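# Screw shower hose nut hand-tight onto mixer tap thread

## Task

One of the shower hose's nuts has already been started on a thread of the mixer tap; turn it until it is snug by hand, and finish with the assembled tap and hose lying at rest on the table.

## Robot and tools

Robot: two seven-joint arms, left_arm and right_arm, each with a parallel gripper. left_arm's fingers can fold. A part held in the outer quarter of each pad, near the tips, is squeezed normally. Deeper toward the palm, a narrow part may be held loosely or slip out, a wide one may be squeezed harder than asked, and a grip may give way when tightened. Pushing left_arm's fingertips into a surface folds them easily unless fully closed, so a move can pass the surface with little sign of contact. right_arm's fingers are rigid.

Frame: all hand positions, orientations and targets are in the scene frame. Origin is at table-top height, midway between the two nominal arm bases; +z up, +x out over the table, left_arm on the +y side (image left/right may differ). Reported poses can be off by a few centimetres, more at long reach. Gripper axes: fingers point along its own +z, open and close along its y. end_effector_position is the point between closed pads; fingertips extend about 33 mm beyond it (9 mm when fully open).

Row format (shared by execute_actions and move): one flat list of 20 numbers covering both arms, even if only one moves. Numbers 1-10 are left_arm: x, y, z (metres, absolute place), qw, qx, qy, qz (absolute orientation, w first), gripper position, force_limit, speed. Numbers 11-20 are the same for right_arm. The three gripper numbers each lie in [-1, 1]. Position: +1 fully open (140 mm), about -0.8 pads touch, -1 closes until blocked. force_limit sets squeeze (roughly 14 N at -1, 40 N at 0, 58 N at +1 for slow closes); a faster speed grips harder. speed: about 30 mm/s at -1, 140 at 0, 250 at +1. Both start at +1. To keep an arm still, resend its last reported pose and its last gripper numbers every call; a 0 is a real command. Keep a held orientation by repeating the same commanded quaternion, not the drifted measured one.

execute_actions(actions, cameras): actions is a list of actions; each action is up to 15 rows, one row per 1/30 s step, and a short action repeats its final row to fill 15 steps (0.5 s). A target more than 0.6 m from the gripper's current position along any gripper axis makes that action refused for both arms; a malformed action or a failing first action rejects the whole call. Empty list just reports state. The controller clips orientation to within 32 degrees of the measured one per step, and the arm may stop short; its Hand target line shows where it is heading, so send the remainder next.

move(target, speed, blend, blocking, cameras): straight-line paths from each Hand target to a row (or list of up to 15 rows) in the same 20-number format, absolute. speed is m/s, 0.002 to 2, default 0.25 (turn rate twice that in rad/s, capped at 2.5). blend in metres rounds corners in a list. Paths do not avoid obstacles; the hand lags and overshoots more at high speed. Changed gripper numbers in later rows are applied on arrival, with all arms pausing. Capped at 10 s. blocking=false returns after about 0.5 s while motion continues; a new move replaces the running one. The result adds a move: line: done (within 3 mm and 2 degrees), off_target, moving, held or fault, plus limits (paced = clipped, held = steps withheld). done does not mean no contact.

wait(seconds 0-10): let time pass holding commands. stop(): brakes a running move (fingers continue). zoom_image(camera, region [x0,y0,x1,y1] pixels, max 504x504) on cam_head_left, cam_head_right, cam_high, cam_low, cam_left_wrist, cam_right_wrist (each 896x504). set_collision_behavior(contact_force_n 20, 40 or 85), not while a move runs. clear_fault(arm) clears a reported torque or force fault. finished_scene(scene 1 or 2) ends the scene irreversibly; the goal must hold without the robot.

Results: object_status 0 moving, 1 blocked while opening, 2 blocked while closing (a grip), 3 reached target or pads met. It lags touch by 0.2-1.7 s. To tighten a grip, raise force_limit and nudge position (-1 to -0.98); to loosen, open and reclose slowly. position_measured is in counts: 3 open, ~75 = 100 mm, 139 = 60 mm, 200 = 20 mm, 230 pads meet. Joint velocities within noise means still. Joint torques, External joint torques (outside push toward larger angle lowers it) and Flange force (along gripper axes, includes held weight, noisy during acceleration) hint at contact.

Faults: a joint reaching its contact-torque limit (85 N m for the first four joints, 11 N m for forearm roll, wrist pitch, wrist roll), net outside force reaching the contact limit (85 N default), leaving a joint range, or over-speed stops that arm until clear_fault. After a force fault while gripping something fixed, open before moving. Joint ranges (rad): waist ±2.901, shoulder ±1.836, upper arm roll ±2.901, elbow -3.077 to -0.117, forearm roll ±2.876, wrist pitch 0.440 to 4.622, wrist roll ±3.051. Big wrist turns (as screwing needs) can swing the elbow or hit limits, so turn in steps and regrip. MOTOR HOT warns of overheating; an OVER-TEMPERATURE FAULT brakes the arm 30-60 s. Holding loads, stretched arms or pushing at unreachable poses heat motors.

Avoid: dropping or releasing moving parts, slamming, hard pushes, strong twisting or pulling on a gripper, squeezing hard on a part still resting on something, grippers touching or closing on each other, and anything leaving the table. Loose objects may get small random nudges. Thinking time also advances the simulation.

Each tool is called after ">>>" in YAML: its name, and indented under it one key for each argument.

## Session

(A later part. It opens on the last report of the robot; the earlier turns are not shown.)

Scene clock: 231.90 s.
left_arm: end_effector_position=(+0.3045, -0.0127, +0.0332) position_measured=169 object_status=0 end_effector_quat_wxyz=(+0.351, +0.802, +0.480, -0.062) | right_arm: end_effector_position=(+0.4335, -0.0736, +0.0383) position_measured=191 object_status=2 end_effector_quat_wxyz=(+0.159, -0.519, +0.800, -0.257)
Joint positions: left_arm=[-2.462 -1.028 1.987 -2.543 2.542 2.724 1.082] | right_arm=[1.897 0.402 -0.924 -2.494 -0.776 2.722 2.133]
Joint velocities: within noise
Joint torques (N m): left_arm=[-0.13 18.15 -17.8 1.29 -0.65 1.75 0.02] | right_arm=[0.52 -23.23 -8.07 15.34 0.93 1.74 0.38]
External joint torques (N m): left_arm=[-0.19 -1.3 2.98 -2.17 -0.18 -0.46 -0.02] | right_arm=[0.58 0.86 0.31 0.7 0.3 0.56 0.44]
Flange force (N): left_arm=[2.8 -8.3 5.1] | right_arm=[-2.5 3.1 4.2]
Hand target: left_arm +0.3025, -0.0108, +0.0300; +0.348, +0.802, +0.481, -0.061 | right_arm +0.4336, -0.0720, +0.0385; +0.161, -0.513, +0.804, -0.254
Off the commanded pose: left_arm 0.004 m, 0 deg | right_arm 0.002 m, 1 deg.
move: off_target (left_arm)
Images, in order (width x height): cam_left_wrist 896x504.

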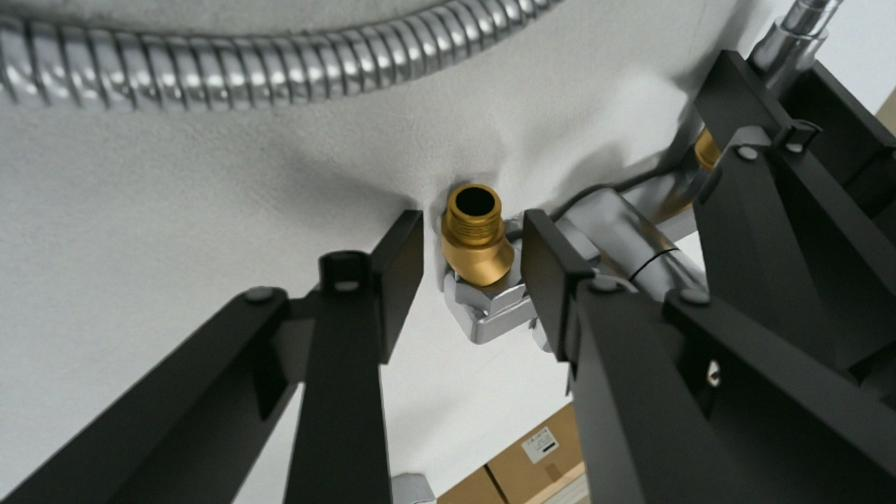

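>>> move:
  target:
    - [0.3035,-0.0145,0.041,0.3484,0.8024,0.4807,-0.0613,-0.32,1,-1,0.4336,-0.0730,0.0385,-0.1616,0.5125,-0.8043,0.2536,-1,0.3,-1]
    - [0.3045,-0.0145,0.034,0.3484,0.8024,0.4807,-0.0613,-1,1,-1,0.4336,-0.0730,0.0385,-0.1616,0.5125,-0.8043,0.2536,-1,0.3,-1]
  speed: 0.12
  cameras: ["cam_left_wrist"]

Scene clock: 234.47 s.
left_arm: end_effector_position=(+0.3036, -0.0163, +0.0371) position_measured=205 object_status=0 end_effector_quat_wxyz=(+0.350, +0.802, +0.480, -0.064) | right_arm: end_effector_position=(+0.4340, -0.0765, +0.0380) position_measured=191 object_status=2 end_effector_quat_wxyz=(+0.158, -0.518, +0.800, -0.258)
Joint positions: left_arm=[-2.469 -1.018 1.979 -2.539 2.523 2.733 1.082] | right_arm=[1.902 0.404 -0.932 -2.498 -0.776 2.725 2.133]
Joint velocities: within noise
Joint torques (N m): left_arm=[-1.52 17.87 -18 4.03 -0.48 1.02 0.06] | right_arm=[0.59 -23.53 -7.52 16.09 1.15 2.07 0.43]
External joint torques (N m): left_arm=[-1.46 -1.5 2.77 0.3 0 -1.22 0.02] | right_arm=[0.51 0.25 0.77 1.57 0.53 0.89 0.48]
Flange force (N): left_arm=[1.3 -4.5 16.2] | right_arm=[-5.8 3.2 4.6]
Hand target: left_arm +0.3045, -0.0145, +0.0340; +0.348, +0.802, +0.481, -0.061 | right_arm +0.4336, -0.0730, +0.0385; +0.161, -0.513, +0.804, -0.254
Off the commanded pose: left_arm 0.004 m, 0 deg | right_arm 0.004 m, 1 deg.
move: off_target (left_arm, right_arm)
Images, in order (width x height): cam_left_wrist 896x504.

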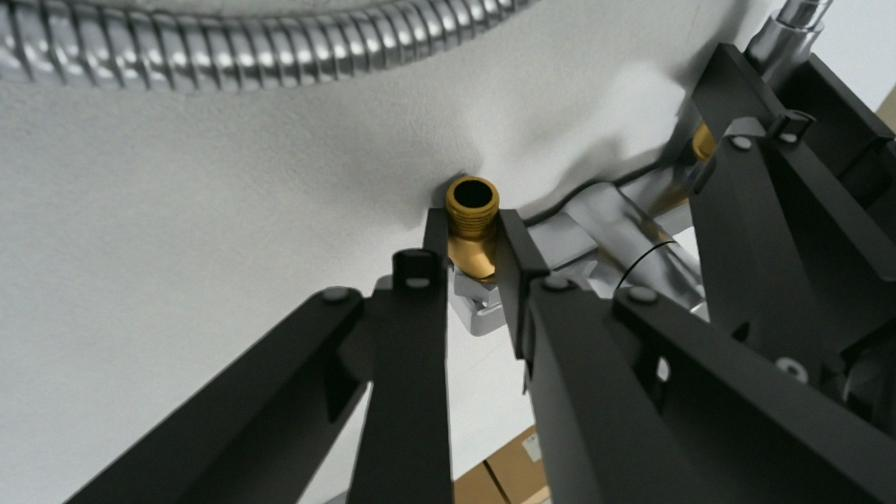

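>>> move:
  target:
    - [0.3045,-0.016,0.0325,0.3484,0.8024,0.4807,-0.0613,-1,1,-1,0.4340,-0.0755,0.038,-0.1616,0.5125,-0.8043,0.2536,-0.4,0,-1]
    - [0.3045,-0.016,0.0325,0.3484,0.8024,0.4807,-0.0613,-1,1,-1,0.4340,-0.0815,0.0498,-0.0702,0.5327,-0.8361,0.11,-0.4,0,-1]
    - [0.3045,-0.016,0.0325,0.3484,0.8024,0.4807,-0.0613,-1,1,-1,0.4520,-0.0945,0.045,0.0933,0.5291,-0.8305,-0.1464,-0.4,0,-1]
    - [0.3045,-0.016,0.0325,0.3484,0.8024,0.4807,-0.0613,-1,1,-1,0.4480,-0.0930,0.0345,0.0933,0.5291,-0.8305,-0.1464,-0.4,0,-1]
  speed: 0.5
  blend: [0,0.005,0.004,0]
  cameras: ["cam_right_wrist","cam_left_wrist"]

Scene clock: 239.70 s.
left_arm: end_effector_position=(+0.2972, -0.0190, +0.0352) position_measured=233 object_status=3 end_effector_quat_wxyz=(+0.349, +0.805, +0.476, -0.069) | right_arm: end_effector_position=(+0.4559, -0.0925, +0.0366) position_measured=179 object_status=3 end_effector_quat_wxyz=(-0.084, -0.525, +0.835, +0.144)
Joint positions: left_arm=[-2.482 -1.022 1.986 -2.537 2.528 2.738 1.081] | right_arm=[0.549 0.36 -0.013 -2.175 0.385 2.306 0.658]
Joint velocities: left_arm=[within noise] | right_arm=[0 -0.001 0.002 0.001 0 0 -0.006]
Joint torques (N m): left_arm=[1.81 19.46 -20.19 6.49 -0.54 0.39 -0.1] | right_arm=[0.52 -36.41 2.3 17.58 0.3 0.02 -0.14]
External joint torques (N m): left_arm=[1.86 -0.07 0.62 2.89 -0.05 -1.86 -0.13] | right_arm=[0.48 2.53 2.09 -1.69 -0.14 -1.69 -0.17]
Flange force (N): left_arm=[2.0 0.1 4.8] | right_arm=[-1.8 -0.9 2.4]
Hand target: left_arm +0.3045, -0.0159, +0.0326; +0.348, +0.802, +0.481, -0.061 | right_arm +0.4481, -0.0930, +0.0345; -0.093, -0.529, +0.831, +0.146
Off the commanded pose: left_arm 0.008 m, 1 deg | right_arm 0.008 m, 1 deg.
move: off_target (left_arm, right_arm)
Images, in order (width x height): cam_left_wrist 896x504, cam_right_wrist 896x504.

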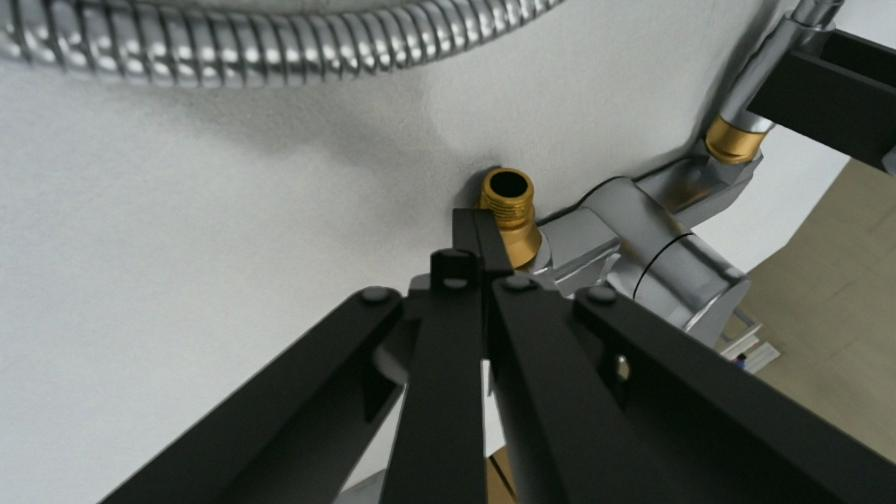

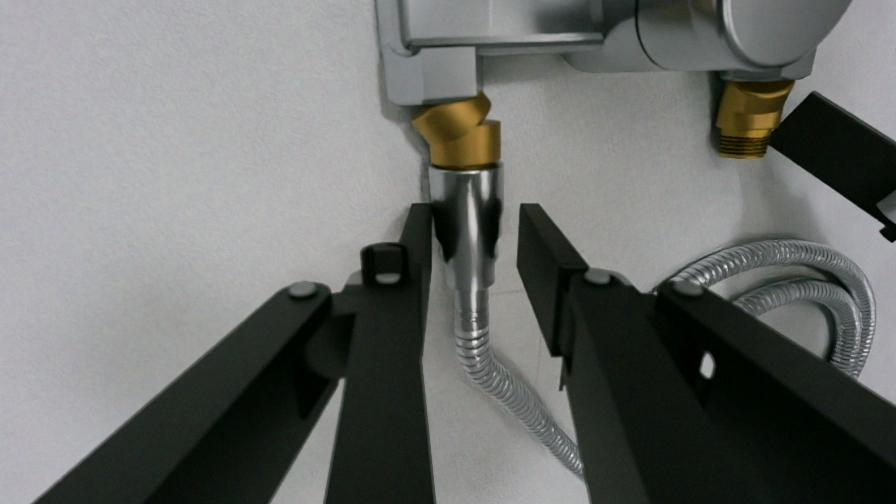

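>>> move:
  target:
    - [0.2950,-0.0120,0.060,0.3484,0.8024,0.4807,-0.0613,-0.35,1,-1,0.4525,-0.0930,0.0345,0.0933,0.5291,-0.8305,-0.1464,-0.4,0,-1]
    - [0.2905,-0.0220,0.061,0.2827,0.8036,0.522,0.044,-0.35,1,-1,0.4430,-0.1065,0.0345,0.0933,0.5291,-0.8305,-0.1464,-0.4,0,-1]
    - [0.2905,-0.0220,0.061,0.2827,0.8036,0.522,0.044,-0.35,1,-1,0.4430,-0.1065,0.0345,0.0933,0.5291,-0.8305,-0.1464,-1,0.3,-1]
  speed: 0.2
  cameras: ["cam_left_wrist","cam_right_wrist"]

Scene clock: 243.80 s.
left_arm: end_effector_position=(+0.2892, -0.0223, +0.0612) position_measured=173 object_status=3 end_effector_quat_wxyz=(+0.283, +0.805, +0.519, +0.043) | right_arm: end_effector_position=(+0.4450, -0.1056, +0.0349) position_measured=191 object_status=0 end_effector_quat_wxyz=(-0.091, -0.529, +0.831, +0.146)
Joint positions: left_arm=[-2.613 -0.724 1.795 -2.599 2.09 2.537 1.053] | right_arm=[0.537 0.34 -0.014 -2.213 0.384 2.305 0.632]
Joint velocities: left_arm=[within noise] | right_arm=[-0.001 0.001 0 0 0 0 -0.006]
Joint torques (N m): left_arm=[0.24 13.53 -17.48 11.51 -0.37 1.59 -0.09] | right_arm=[-0.04 -36.44 0.57 17.89 0.7 1.36 0.12]
External joint torques (N m): left_arm=[0.24 -1.05 -0.61 0.53 -0.38 -0.33 -0.14] | right_arm=[0.06 1.72 0.5 -1.13 0.27 -0.31 0.08]
Flange force (N): left_arm=[-1.6 0.6 -0.2] | right_arm=[-0.4 -0.7 3.2]
Hand target: left_arm +0.2905, -0.0220, +0.0610; +0.283, +0.804, +0.522, +0.044 | right_arm +0.4430, -0.1065, +0.0345; -0.093, -0.529, +0.831, +0.146
Off the commanded pose: left_arm 0.001 m, 0 deg | right_arm 0.002 m, 0 deg.
move: done
Images, in order (width x height): cam_left_wrist 896x504, cam_right_wrist 896x504.

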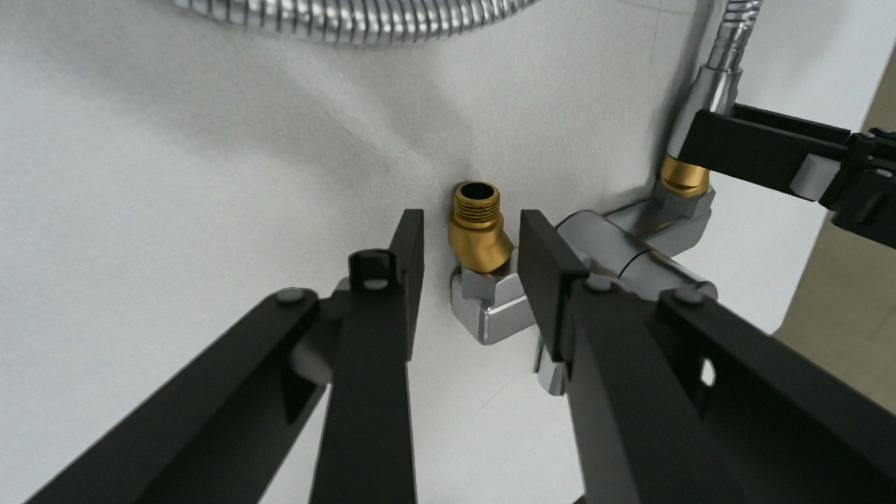

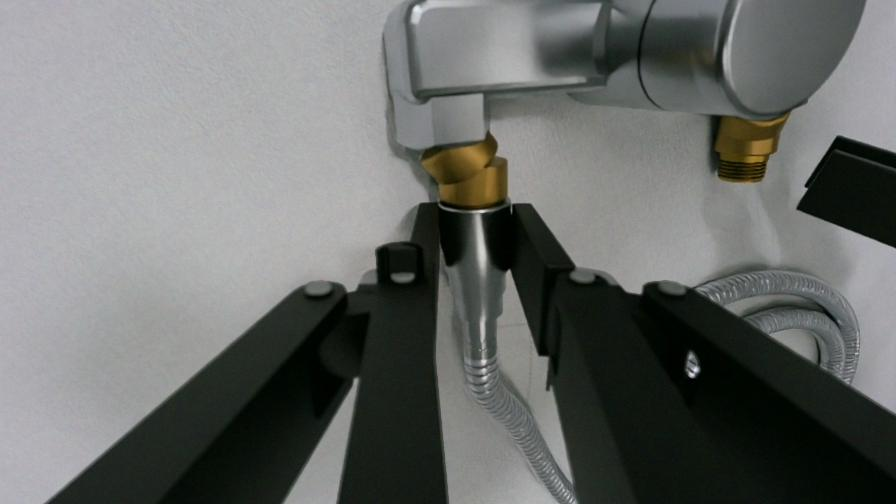

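>>> move:
  target:
    - [0.3000,-0.0300,0.045,0.2827,0.8036,0.522,0.044,-0.35,1,-1,0.4430,-0.1065,0.0345,0.0933,0.5291,-0.8305,-0.1464,-1,0.3,-1]
    - [0.3050,-0.0360,0.0335,0.2827,0.8036,0.522,0.044,-0.35,1,-1,0.4430,-0.1065,0.0345,0.0933,0.5291,-0.8305,-0.1464,-1,0.3,-1]
  speed: 0.15
  cameras: ["cam_left_wrist"]

Scene clock: 245.33 s.
left_arm: end_effector_position=(+0.3035, -0.0360, +0.0340) position_measured=173 object_status=3 end_effector_quat_wxyz=(+0.282, +0.805, +0.521, +0.043) | right_arm: end_effector_position=(+0.4449, -0.1056, +0.0349) position_measured=191 object_status=2 end_effector_quat_wxyz=(-0.091, -0.530, +0.830, +0.147)
Joint positions: left_arm=[-2.73 -0.804 1.919 -2.521 2.155 2.505 1.042] | right_arm=[0.537 0.34 -0.014 -2.213 0.384 2.305 0.63]
Joint velocities: left_arm=[-0.001 -0.002 0 0.001 0.003 -0.002 -0.005] | right_arm=[within noise]
Joint torques (N m): left_arm=[-0.05 16.77 -18.57 10.09 0.35 1.49 -0.05] | right_arm=[-0.18 -36.37 0.45 17.9 0.66 1.54 0.07]
External joint torques (N m): left_arm=[0.06 -2.02 0.16 0.7 0.27 -0.46 -0.09] | right_arm=[-0.04 1.78 0.43 -1.13 0.23 -0.14 0.04]
Flange force (N): left_arm=[-1.2 -1.6 8.4] | right_arm=[-0.2 -0.9 3.7]
Hand target: left_arm +0.3050, -0.0360, +0.0335; +0.283, +0.804, +0.522, +0.044 | right_arm +0.4430, -0.1065, +0.0345; -0.093, -0.529, +0.831, +0.146
Off the commanded pose: left_arm 0.002 m, 0 deg | right_arm 0.002 m, 0 deg.
move: done
Images, in order (width x height): cam_left_wrist 896x504.

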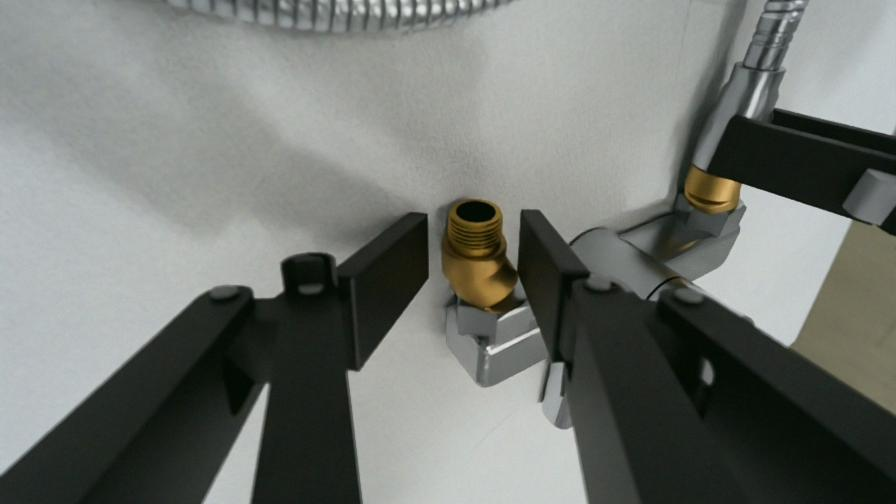

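>>> move:
  target:
    - [0.2990,-0.0420,0.046,0.2827,0.8036,0.522,0.044,-0.35,1,-1,0.4430,-0.1065,0.0345,0.0933,0.5291,-0.8305,-0.1464,-1,0.3,-1]
    - [0.2995,-0.0460,0.0385,0.2827,0.8036,0.522,0.044,-0.38,1,-1,0.4430,-0.1065,0.0345,0.0933,0.5291,-0.8305,-0.1464,-1,0.3,-1]
  speed: 0.15
  cameras: ["cam_left_wrist"]

Scene clock: 247.23 s.
left_arm: end_effector_position=(+0.3020, -0.0448, +0.0393) position_measured=177 object_status=3 end_effector_quat_wxyz=(+0.283, +0.803, +0.523, +0.046) | right_arm: end_effector_position=(+0.4447, -0.1059, +0.0350) position_measured=191 object_status=2 end_effector_quat_wxyz=(-0.091, -0.530, +0.830, +0.147)
Joint positions: left_arm=[-2.752 -0.799 1.907 -2.509 2.126 2.489 1.04] | right_arm=[0.537 0.34 -0.014 -2.214 0.384 2.304 0.629]
Joint velocities: within noise
Joint torques (N m): left_arm=[-1.44 15.78 -19.14 9.34 0.25 2.07 0.03] | right_arm=[-0.02 -36.26 0.42 18.11 0.78 1.62 0.15]
External joint torques (N m): left_arm=[-1.49 -3.09 -0.38 -0.68 0.13 0.18 -0.02] | right_arm=[-0.08 1.77 0.22 -0.87 0.35 -0.04 0.11]
Flange force (N): left_arm=[-3.8 -3.5 10.0] | right_arm=[-0.8 -1.4 3.6]
Hand target: left_arm +0.2995, -0.0460, +0.0385; +0.283, +0.804, +0.522, +0.044 | right_arm +0.4430, -0.1065, +0.0345; -0.093, -0.529, +0.831, +0.146
Off the commanded pose: left_arm 0.003 m, 0 deg | right_arm 0.002 m, 0 deg.
move: done
Images, in order (width x height): cam_left_wrist 896x504.

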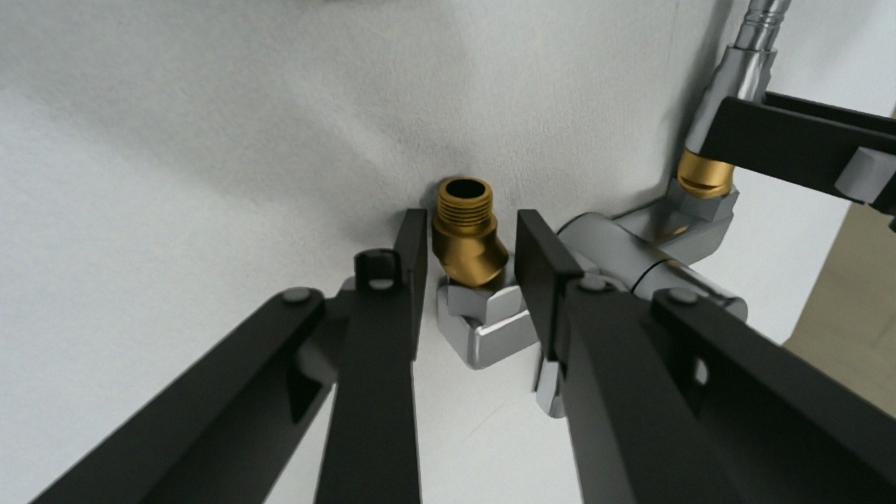

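>>> move:
  target:
    - [0.3005,-0.0460,0.0360,0.2827,0.8036,0.522,0.044,-0.38,1,-1,0.4430,-0.1065,0.0345,0.0933,0.5291,-0.8305,-0.1464,-1,0.3,-1]
    - [0.3005,-0.0460,0.0360,0.2827,0.8036,0.522,0.044,-1,1,-1,0.4430,-0.1065,0.0345,0.0933,0.5291,-0.8305,-0.1464,-1,0.3,-1]
  speed: 0.15
  cameras: ["cam_left_wrist"]

Scene clock: 249.43 s.
left_arm: end_effector_position=(+0.3020, -0.0456, +0.0376) position_measured=188 object_status=0 end_effector_quat_wxyz=(+0.283, +0.801, +0.526, +0.044) | right_arm: end_effector_position=(+0.4445, -0.1067, +0.0350) position_measured=191 object_status=2 end_effector_quat_wxyz=(-0.092, -0.530, +0.830, +0.147)
Joint positions: left_arm=[-2.756 -0.807 1.912 -2.507 2.134 2.487 1.032] | right_arm=[0.537 0.339 -0.016 -2.214 0.384 2.302 0.628]
Joint velocities: within noise
Joint torques (N m): left_arm=[-2.44 16.23 -16.59 10.35 0.59 1.62 0.32] | right_arm=[0.48 -36.11 0.73 18.34 0.91 1.81 0.18]
External joint torques (N m): left_arm=[-2.38 -2.77 2.29 0.66 0.47 -0.29 0.28] | right_arm=[0.46 2.02 0.58 -0.68 0.47 0.15 0.15]
Flange force (N): left_arm=[-5.9 -2.9 24.3] | right_arm=[-2.2 -1.5 4.7]
Hand target: left_arm +0.3005, -0.0460, +0.0360; +0.283, +0.804, +0.522, +0.044 | right_arm +0.4430, -0.1065, +0.0345; -0.093, -0.529, +0.831, +0.146
Off the commanded pose: left_arm 0.002 m, 1 deg | right_arm 0.002 m, 0 deg.
move: done
Images, in order (width x height): cam_left_wrist 896x504.

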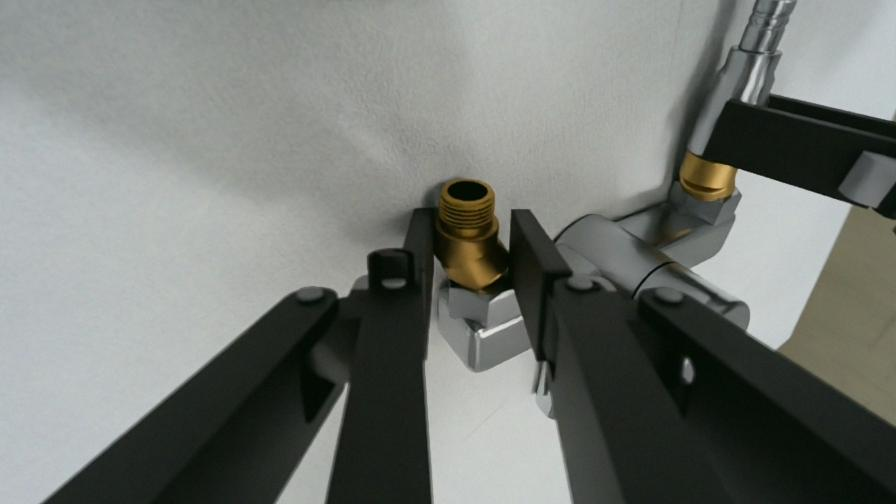

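>>> move:
  target:
    - [0.302,-0.0456,0.0365,0.2827,0.8036,0.522,0.044,-1,1,-1,0.4365,-0.1030,0.0355,0,0.5373,-0.8433,0,-1,0.3,-1]
    - [0.302,-0.0456,0.0365,0.2827,0.8036,0.522,0.044,-1,1,-1,0.4322,-0.0985,0.0365,-0.0702,0.5327,-0.8361,0.11,-1,0.3,-1]
    - [0.302,-0.0456,0.0365,0.2827,0.8036,0.522,0.044,-1,1,-1,0.430,-0.095,0.037,-0.1163,0.5246,-0.8234,0.1825,-1,0.3,-1]
    - [0.302,-0.0456,0.0365,0.2827,0.8036,0.522,0.044,-1,1,-1,0.4284,-0.0905,0.038,-0.1616,0.5125,-0.8043,0.2536,-1,0.3,-1]
  speed: 0.6
  blend: [0.004,0.004,0.004,0]
  cameras: ["cam_right_wrist","cam_left_wrist"]

>>> zoom_image:
  camera: "cam_right_wrist"
  region: [400, 90, 580, 330]

Scene clock: 252.37 s.
left_arm: end_effector_position=(+0.3008, -0.0465, +0.0378) position_measured=188 object_status=2 end_effector_quat_wxyz=(+0.284, +0.797, +0.531, +0.039) | right_arm: end_effector_position=(+0.4281, -0.0896, +0.0379) position_measured=191 object_status=2 end_effector_quat_wxyz=(+0.075, -0.626, +0.761, -0.154)
Joint positions: left_arm=[-2.764 -0.793 1.92 -2.504 2.134 2.505 1.007] | right_arm=[1.279 0.189 -0.473 -2.54 -0.67 2.754 1.595]
Joint velocities: left_arm=[-0.001 0.002 0 0.001 -0.001 0.004 -0.006] | right_arm=[within noise]
Joint torques (N m): left_arm=[-1.17 18.38 -17.18 10.22 0.91 1.38 1.13] | right_arm=[-0.55 -26.8 -1.25 15.91 0.26 2.51 -0.79]
External joint torques (N m): left_arm=[-1.2 -0.73 1.44 0.19 0.83 -0.52 1.09] | right_arm=[-0.56 1.25 0.82 -0.43 -0.4 0.41 -0.76]
Flange force (N): left_arm=[-1.6 -0.7 12.6] | right_arm=[-2.0 -2.1 4.9]
Hand target: left_arm +0.3020, -0.0456, +0.0365; +0.283, +0.803, +0.522, +0.044 | right_arm +0.4277, -0.0890, +0.0378; +0.074, -0.633, +0.755, -0.154
Off the commanded pose: left_arm 0.002 m, 1 deg | right_arm 0.001 m, 21 deg.
move: held (right_arm; a check stopped the path); limits=held
pose unreachable (right arm): on one or more control steps of this call, first in action 0 (counted from 0), this arm could not follow its commanded pose, so it was not sent that pose on those steps. It may still have moved: this result reports where it is.
cause: moving toward the commanded pose would bring a part of the arm too close to another arm (a part of this arm just beyond joint 6 (wrist pitch) and a part of the left arm just beyond its joint 5 (forearm roll), along the way the arms are being sent, or toward where that arm still pushes).
Images, in order (width x height): cam_left_wrist 896x504, cam_right_wrist 896x504.

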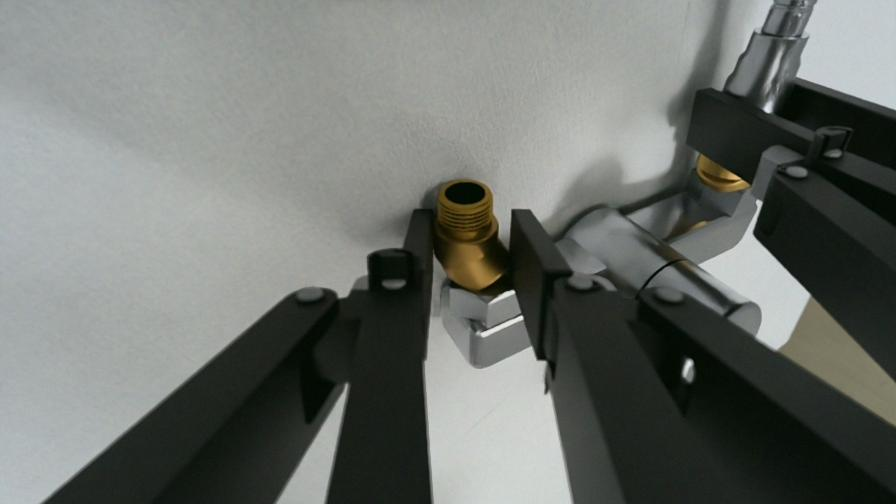

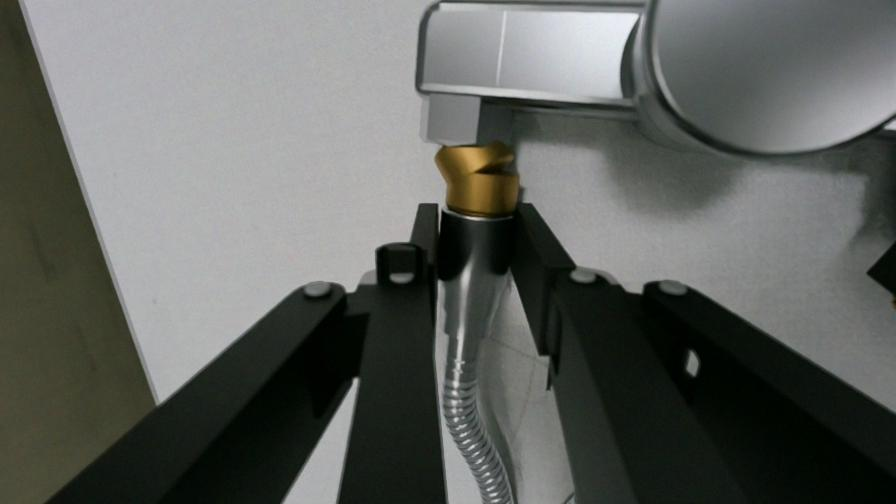

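Scaled by 2.100 from the camera's 896x504 image, which has a finer 1280x720 frame.

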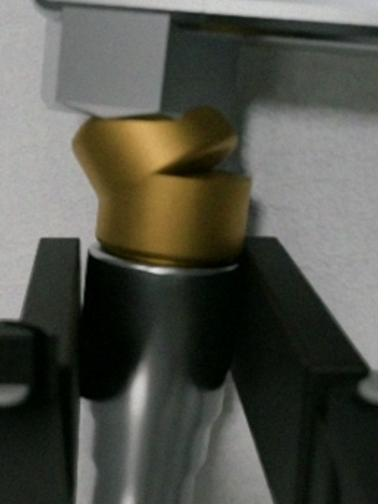

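>>> move:
  target:
    - [0.302,-0.0456,0.0365,0.2827,0.8036,0.522,0.044,-1,1,-1,0.4300,-0.0900,0.038,-0.0702,0.5327,-0.8361,0.11,-0.4,0,-1]
    - [0.302,-0.0456,0.0365,0.2827,0.8036,0.522,0.044,-1,1,-1,0.4370,-0.1000,0.0498,0,0.5373,-0.8433,0,-0.4,0,-1]
    - [0.302,-0.0456,0.0365,0.2827,0.8036,0.522,0.044,-1,1,-1,0.4470,-0.1075,0.045,0.0933,0.5291,-0.8305,-0.1464,-0.4,0,-1]
    - [0.302,-0.0456,0.0365,0.2827,0.8036,0.522,0.044,-1,1,-1,0.4430,-0.1070,0.0340,0.0933,0.5291,-0.8305,-0.1464,-1,0.3,-1]
    - [0.302,-0.0456,0.0365,0.2827,0.8036,0.522,0.044,-1,1,-1,0.4360,-0.1030,0.0355,0,0.5373,-0.8433,0,-1,0.3,-1]
    - [0.302,-0.0456,0.0365,0.2827,0.8036,0.522,0.044,-1,1,-1,0.4310,-0.0960,0.0370,-0.0702,0.5327,-0.8361,0.11,-1,0.3,-1]
  speed: 0.6
  blend: [0,0.005,0.004,0,0.004,0]
  cameras: ["cam_right_wrist"]

>>> zoom_image:
  camera: "cam_right_wrist"
  region: [400, 90, 580, 330]

Scene clock: 260.50 s.
left_arm: end_effector_position=(+0.2986, -0.0480, +0.0384) position_measured=188 object_status=2 end_effector_quat_wxyz=(+0.284, +0.803, +0.523, +0.039) | right_arm: end_effector_position=(+0.4277, -0.1009, +0.0347) position_measured=192 object_status=2 end_effector_quat_wxyz=(+0.061, -0.544, +0.829, -0.113)
Joint positions: left_arm=[-2.789 -0.753 1.938 -2.498 2.134 2.541 0.997] | right_arm=[1.202 0.18 -0.435 -2.549 -0.468 2.761 1.584]
Joint velocities: left_arm=[within noise] | right_arm=[0.001 0 -0.002 -0.001 -0.001 0 0.007]
Joint torques (N m): left_arm=[-0.08 18.3 -15.4 11.01 0.27 0.97 0.38] | right_arm=[-0.03 -27.68 -2 19.05 0.93 4.06 1.03]
External joint torques (N m): left_arm=[-0.03 -0.83 2.42 0.55 0.28 -0.91 0.33] | right_arm=[-0.07 0.77 -0.21 2.49 0.31 1.73 1.06]
Flange force (N): left_arm=[-0.3 -1.0 13.0] | right_arm=[-6.4 0.6 8.4]
Hand target: left_arm +0.3020, -0.0456, +0.0365; +0.283, +0.804, +0.522, +0.044 | right_arm +0.4310, -0.0960, +0.0371; +0.069, -0.533, +0.836, -0.109
Off the commanded pose: left_arm 0.005 m, 1 deg | right_arm 0.006 m, 2 deg.
move: off_target (left_arm, right_arm)
Images, in order (width x height): cam_right_wrist 896x504.

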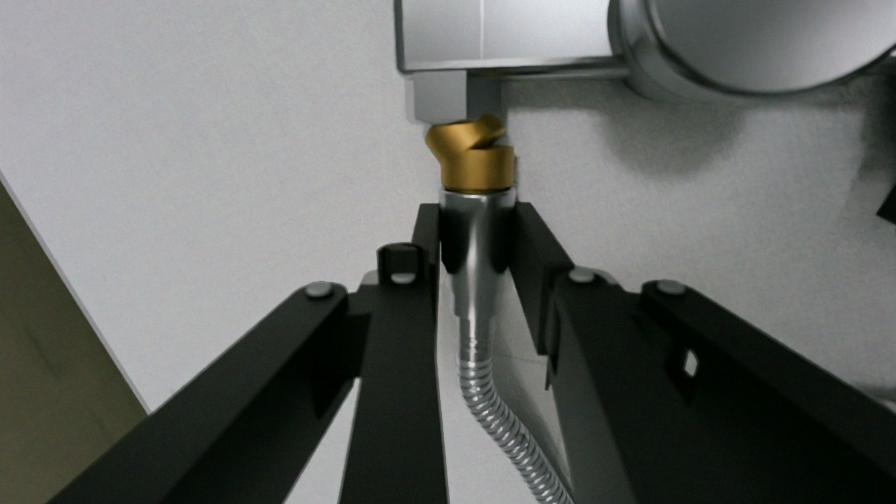

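Scaled by 2.100 from the camera's 896x504 image, which has a finer 1280x720 frame.

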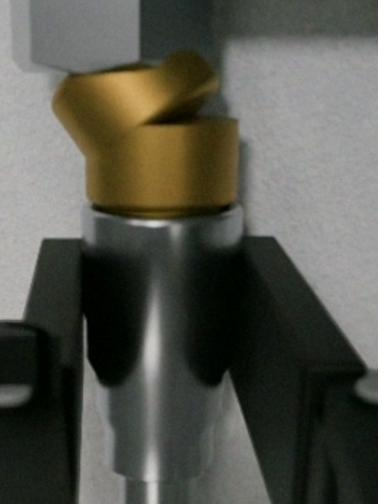

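>>> move:
  target:
    - [0.301,-0.0470,0.0365,0.2827,0.8036,0.522,0.044,-1,1,-1,0.4285,-0.1000,0.0355,-0.0702,0.5327,-0.8361,0.11,-0.4,0,-1]
    - [0.301,-0.0470,0.0365,0.2827,0.8036,0.522,0.044,-1,1,-1,0.4360,-0.1050,0.0498,0,0.5373,-0.8433,0,-0.4,0,-1]
    - [0.301,-0.0470,0.0365,0.2827,0.8036,0.522,0.044,-1,1,-1,0.4445,-0.1135,0.045,0.0933,0.5291,-0.8305,-0.1464,-0.4,0,-1]
    - [0.301,-0.0470,0.0365,0.2827,0.8036,0.522,0.044,-1,1,-1,0.4405,-0.1125,0.0340,0.0933,0.5291,-0.8305,-0.1464,-1,0.3,-1]
    - [0.301,-0.0470,0.0365,0.2827,0.8036,0.522,0.044,-1,1,-1,0.4340,-0.1085,0.0355,0,0.5373,-0.8433,0,-1,0.3,-1]
    - [0.301,-0.0470,0.0365,0.2827,0.8036,0.522,0.044,-1,1,-1,0.4280,-0.1030,0.0360,-0.0702,0.5327,-0.8361,0.11,-1,0.3,-1]
  speed: 0.7
  blend: [0,0.005,0.004,0,0.004,0]
  cameras: ["cam_right_wrist"]

>>> move:
  target:
    - [0.301,-0.0470,0.0365,0.2827,0.8036,0.522,0.044,-1,1,-1,0.4280,-0.1030,0.0360,-0.0702,0.5327,-0.8361,0.11,-0.4,0,-1]
    - [0.301,-0.0470,0.0365,0.2827,0.8036,0.522,0.044,-1,1,-1,0.4360,-0.1080,0.0498,0,0.5373,-0.8433,0,-0.4,0,-1]
    - [0.301,-0.0470,0.0365,0.2827,0.8036,0.522,0.044,-1,1,-1,0.4435,-0.1155,0.045,0.0933,0.5291,-0.8305,-0.1464,-0.4,0,-1]
    - [0.301,-0.0470,0.0365,0.2827,0.8036,0.522,0.044,-1,1,-1,0.4395,-0.1145,0.0340,0.0933,0.5291,-0.8305,-0.1464,-1,0.3,-1]
    - [0.301,-0.0470,0.0365,0.2827,0.8036,0.522,0.044,-1,1,-1,0.4330,-0.1105,0.0355,0,0.5373,-0.8433,0,-1,0.3,-1]
    - [0.301,-0.0470,0.0365,0.2827,0.8036,0.522,0.044,-1,1,-1,0.4270,-0.1050,0.0360,-0.0702,0.5327,-0.8361,0.11,-1,0.3,-1]
  speed: 0.7
  blend: [0,0.005,0.004,0,0.004,0]
  cameras: ["cam_right_wrist","cam_left_wrist"]

>>> zoom_image:
  camera: "cam_right_wrist"
  region: [400, 90, 580, 330]

Scene clock: 269.37 s.
left_arm: end_effector_position=(+0.2977, -0.0496, +0.0387) position_measured=189 object_status=2 end_effector_quat_wxyz=(+0.285, +0.803, +0.522, +0.039) | right_arm: end_effector_position=(+0.4256, -0.1058, +0.0348) position_measured=192 object_status=2 end_effector_quat_wxyz=(+0.064, -0.542, +0.830, -0.112)
Joint positions: left_arm=[-2.809 -0.73 1.951 -2.493 2.133 2.559 0.979] | right_arm=[1.194 0.167 -0.436 -2.569 -0.492 2.774 1.603]
Joint velocities: left_arm=[within noise] | right_arm=[0 -0.002 0 0 -0.001 0.001 0.007]
Joint torques (N m): left_arm=[-0.32 18.1 -14.64 11.3 0.17 0.86 0.4] | right_arm=[-0.23 -26.62 -1.97 18.16 0.75 3.65 0.81]
External joint torques (N m): left_arm=[-0.27 -1.18 2.73 0.43 0.23 -0.99 0.35] | right_arm=[-0.2 1.17 -0.28 1.86 0.13 1.34 0.83]
Flange force (N): left_arm=[-0.9 -1.4 15.7] | right_arm=[-5.3 0.4 8.7]
Hand target: left_arm +0.3010, -0.0470, +0.0366; +0.283, +0.804, +0.522, +0.044 | right_arm +0.4280, -0.1030, +0.0360; +0.070, -0.533, +0.836, -0.109
Off the commanded pose: left_arm 0.005 m, 1 deg | right_arm 0.004 m, 1 deg.
move: off_target (left_arm, right_arm)
Images, in order (width x height): cam_right_wrist 896x504.

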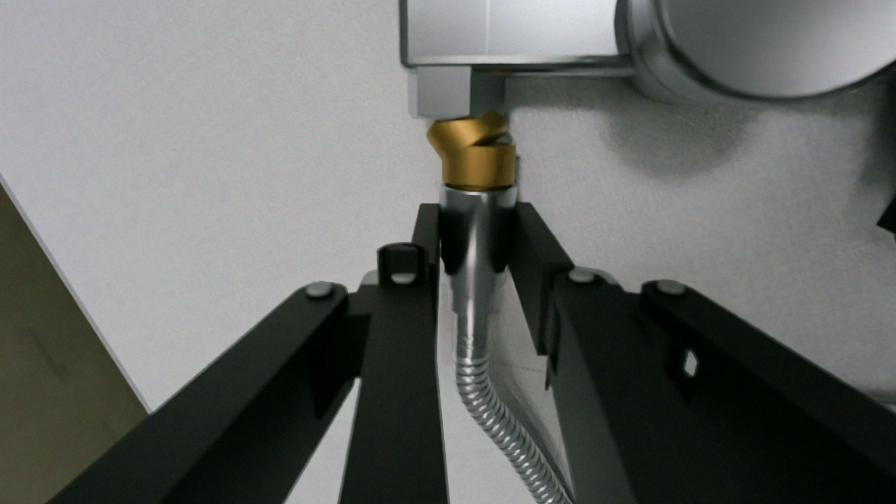

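Scene clock: 276.67 s.
left_arm: end_effector_position=(+0.3012, -0.0502, +0.0400) position_measured=189 object_status=2 end_effector_quat_wxyz=(+0.286, +0.801, +0.523, +0.042) | right_arm: end_effector_position=(+0.4314, -0.0945, +0.0458) position_measured=235 object_status=3 end_effector_quat_wxyz=(+0.081, -0.535, +0.835, -0.104)
Joint positions: left_arm=[-2.832 -0.695 1.971 -2.484 2.133 2.585 0.954] | right_arm=[1.163 0.145 -0.406 -2.564 -0.515 2.783 1.637]
Joint velocities: left_arm=[within noise] | right_arm=[0 0.002 -0.001 0.002 0 0 0.004]
Joint torques (N m): left_arm=[-0.85 17.47 -13.26 9.43 -0.21 1.19 0.39] | right_arm=[-1.47 -19.14 -2.37 12.37 0.26 1.98 0.06]
External joint torques (N m): left_arm=[-0.83 -2.01 3.34 -1.95 -0.06 -0.6 0.35] | right_arm=[-1.4 8.74 -0.96 -4.42 -0.4 -0.4 0.09]
Flange force (N): left_arm=[-0.1 -4.6 15.8] | right_arm=[-2.5 1.5 25.9]
Hand target: left_arm +0.3010, -0.0470, +0.0366; +0.283, +0.804, +0.522, +0.044 | right_arm +0.4269, -0.1051, +0.0363; +0.070, -0.533, +0.836, -0.110
Off the commanded pose: left_arm 0.005 m, 1 deg | right_arm 0.015 m, 1 deg.
move: off_target (left_arm, right_arm)
Images, in order (width x height): cam_left_wrist 896x504, cam_right_wrist 896x504.

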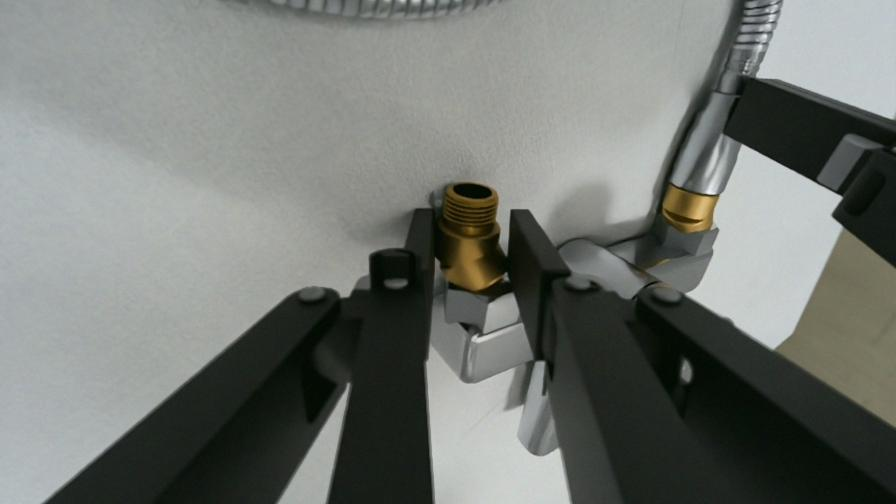

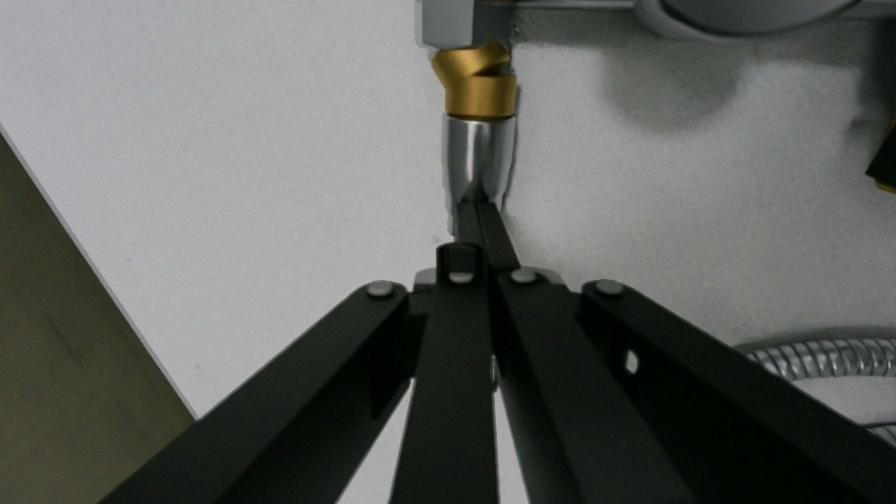

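Scaled by 2.100 from the camera's 896x504 image, which has a finer 1280x720 frame.

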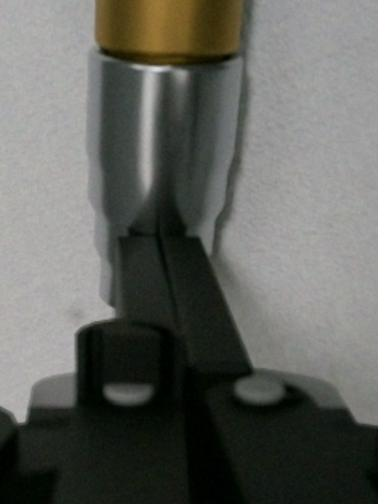

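>>> move:
  target:
    - [0.301,-0.0490,0.0370,0.2827,0.8036,0.522,0.044,-1,1,-1,0.4314,-0.0945,0.060,0,0.5373,-0.8433,0,-0.4,0,-1]
    - [0.301,-0.0490,0.0370,0.2827,0.8036,0.522,0.044,-1,1,-1,0.4395,-0.1265,0.045,0.0933,0.5291,-0.8305,-0.1464,-0.4,0,-1]
    - [0.301,-0.0490,0.0370,0.2827,0.8036,0.522,0.044,-1,1,-1,0.4345,-0.1254,0.0340,0.0933,0.5291,-0.8305,-0.1464,-0.4,0,-1]
  speed: 0.3
  cameras: ["cam_right_wrist"]

>>> zoom_image:
  camera: "cam_right_wrist"
  region: [400, 90, 580, 330]

Scene clock: 280.17 s.
left_arm: end_effector_position=(+0.3007, -0.0511, +0.0396) position_measured=189 object_status=2 end_effector_quat_wxyz=(+0.286, +0.803, +0.521, +0.043) | right_arm: end_effector_position=(+0.4361, -0.1250, +0.0349) position_measured=179 object_status=3 end_effector_quat_wxyz=(-0.092, -0.526, +0.833, +0.145)
Joint positions: left_arm=[-2.84 -0.693 1.975 -2.481 2.131 2.585 0.958] | right_arm=[0.543 0.304 -0.043 -2.271 0.392 2.317 0.606]
Joint velocities: left_arm=[within noise] | right_arm=[-0.001 0.001 0.002 0 -0.001 0 -0.006]
Joint torques (N m): left_arm=[-0.75 17.05 -14.09 10.86 -0.55 1.26 0.26] | right_arm=[-0.63 -34.65 0.77 18.5 0.46 1.58 -0.34]
External joint torques (N m): left_arm=[-0.65 -2.47 2.49 -0.47 -0.4 -0.54 0.22] | right_arm=[-0.66 2.09 0.88 -0.21 0.05 -0.07 -0.38]
Flange force (N): left_arm=[-2.4 -1.8 16.6] | right_arm=[-2.5 -4.5 4.0]
Hand target: left_arm +0.3010, -0.0490, +0.0370; +0.283, +0.804, +0.522, +0.044 | right_arm +0.4345, -0.1254, +0.0340; -0.093, -0.529, +0.831, +0.146
Off the commanded pose: left_arm 0.003 m, 0 deg | right_arm 0.002 m, 0 deg.
move: done
Images, in order (width x height): cam_right_wrist 896x504.

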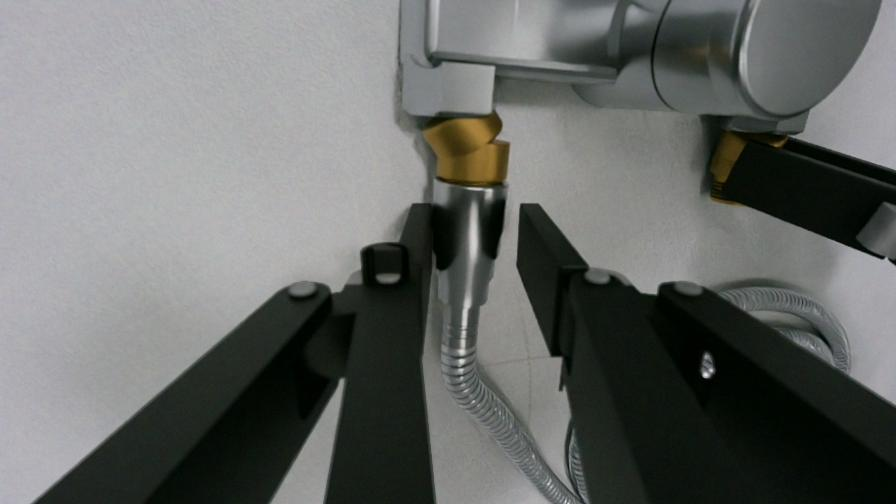

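Scaled by 2.100 from the camera's 896x504 image, which has a finer 1280x720 frame.

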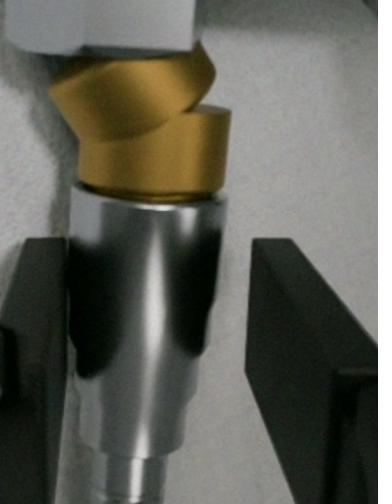

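>>> move:
  target:
    - [0.301,-0.0495,0.0375,0.2827,0.8036,0.522,0.044,-1,1,-1,0.4334,-0.1340,0.034,0.0933,0.5291,-0.8305,-0.1464,-0.4,1,-1]
    - [0.301,-0.0495,0.0375,0.2827,0.8036,0.522,0.044,-1,1,-1,0.4334,-0.1340,0.034,0.0933,0.5291,-0.8305,-0.1464,-1,1,-1]
  speed: 0.2
  cameras: ["cam_right_wrist"]

>>> move:
  target:
    - [0.301,-0.0495,0.0375,0.2827,0.8036,0.522,0.044,-1,1,-1,0.4270,-0.1300,0.0355,0,0.5373,-0.8433,0,-1,1,-1]
    - [0.301,-0.0495,0.0375,0.2827,0.8036,0.522,0.044,-1,1,-1,0.4210,-0.1250,0.0360,-0.0702,0.5327,-0.8361,0.11,-1,1,-1]
  speed: 0.4
  cameras: ["cam_right_wrist","cam_left_wrist"]

>>> zoom_image:
  camera: "cam_right_wrist"
  region: [400, 90, 580, 330]

Scene clock: 282.63 s.
left_arm: end_effector_position=(+0.3007, -0.0512, +0.0397) position_measured=189 object_status=2 end_effector_quat_wxyz=(+0.285, +0.803, +0.521, +0.043) | right_arm: end_effector_position=(+0.4344, -0.1336, +0.0337) position_measured=192 object_status=0 end_effector_quat_wxyz=(-0.093, -0.525, +0.833, +0.146)
Joint positions: left_arm=[-2.84 -0.693 1.975 -2.481 2.129 2.585 0.96] | right_arm=[0.532 0.297 -0.046 -2.286 0.392 2.319 0.592]
Joint velocities: within noise
Joint torques (N m): left_arm=[-0.71 17.24 -14.65 11.08 -0.66 1.35 0.25] | right_arm=[-0.11 -35.26 0.74 17.86 -0.14 1.45 -0.44]
External joint torques (N m): left_arm=[-0.66 -2.35 1.95 -0.37 -0.52 -0.45 0.2] | right_arm=[-0.11 1.19 0.9 -0.74 -0.54 -0.2 -0.48]
Flange force (N): left_arm=[-2.8 -1.2 14.4] | right_arm=[0.1 -1.2 2.2]
Hand target: left_arm +0.3010, -0.0495, +0.0375; +0.283, +0.804, +0.522, +0.044 | right_arm +0.4334, -0.1340, +0.0340; -0.093, -0.529, +0.831, +0.146
Off the commanded pose: left_arm 0.003 m, 0 deg | right_arm 0.001 m, 1 deg.
move: done
Images, in order (width x height): cam_right_wrist 896x504.

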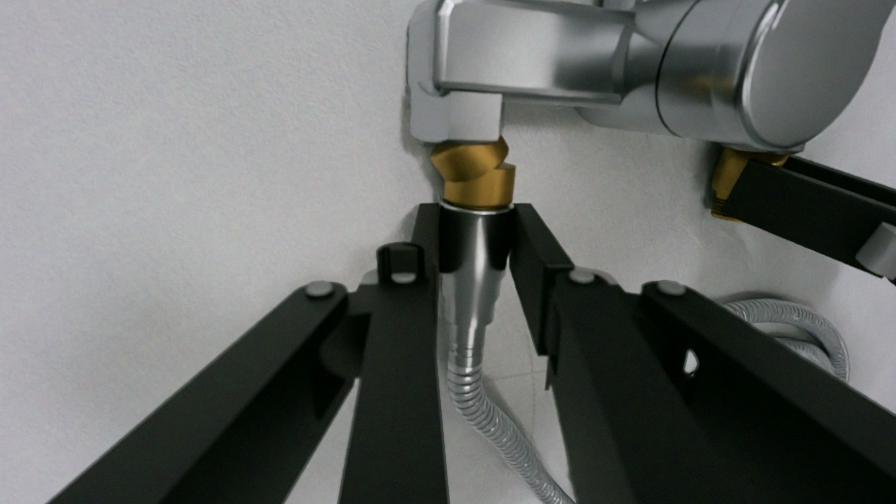

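Scene clock: 285.63 s.
left_arm: end_effector_position=(+0.3006, -0.0514, +0.0395) position_measured=189 object_status=2 end_effector_quat_wxyz=(+0.285, +0.802, +0.523, +0.042) | right_arm: end_effector_position=(+0.4212, -0.1225, +0.0375) position_measured=192 object_status=2 end_effector_quat_wxyz=(+0.071, -0.537, +0.833, -0.108)
Joint positions: left_arm=[-2.843 -0.691 1.977 -2.48 2.127 2.587 0.954] | right_arm=[1.108 0.118 -0.391 -2.624 -0.583 2.799 1.658]
Joint velocities: left_arm=[within noise] | right_arm=[-0.001 0 0 -0.001 0.001 -0.001 0.006]
Joint torques (N m): left_arm=[-0.48 18.12 -14.61 10.77 -0.25 1.37 0.39] | right_arm=[-0.58 -24.4 -1.42 16.12 0.23 2.39 0.28]
External joint torques (N m): left_arm=[-0.55 -1.45 1.8 -0.71 -0.1 -0.41 0.34] | right_arm=[-0.54 2.14 -0.39 0.04 -0.41 0.06 0.3]
Flange force (N): left_arm=[-1.1 -1.6 10.7] | right_arm=[-2.0 0.4 8.3]
Hand target: left_arm +0.3010, -0.0495, +0.0375; +0.283, +0.804, +0.522, +0.044 | right_arm +0.4210, -0.1250, +0.0360; +0.070, -0.533, +0.836, -0.110
Off the commanded pose: left_arm 0.003 m, 0 deg | right_arm 0.003 m, 1 deg.
move: done
Images, in order (width x height): cam_left_wrist 896x504, cam_right_wrist 896x504.

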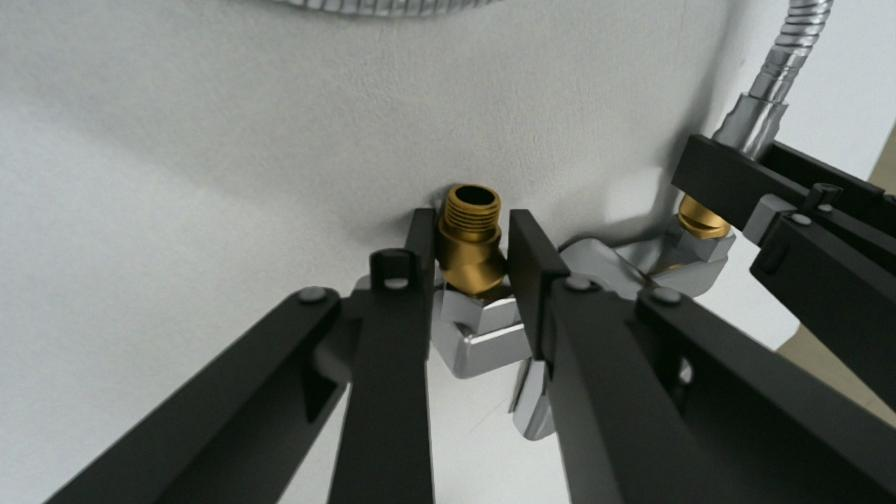

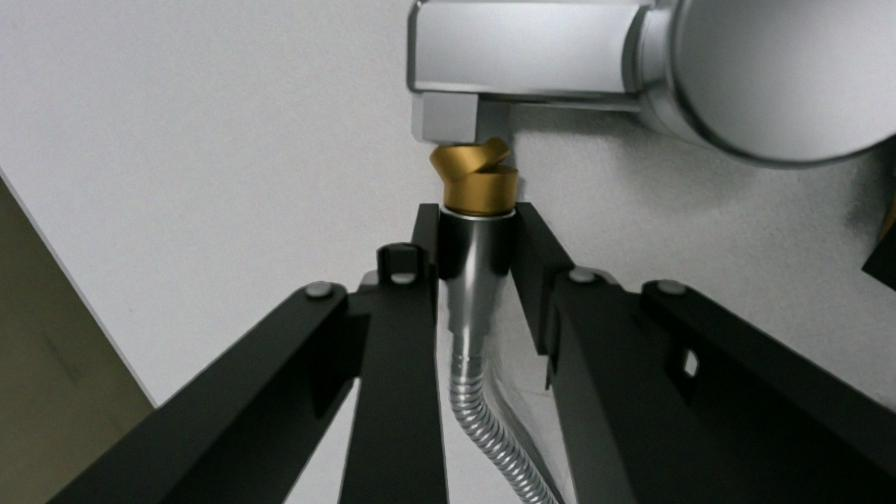

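Scaled by 2.100 from the camera's 896x504 image, which has a finer 1280x720 frame.

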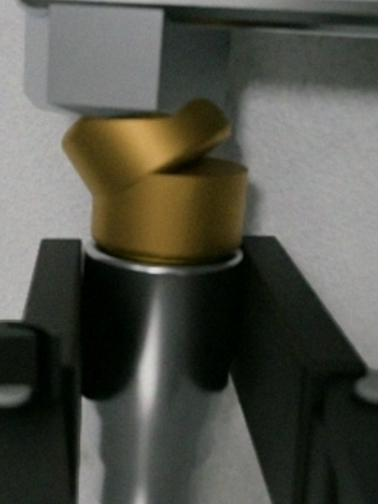

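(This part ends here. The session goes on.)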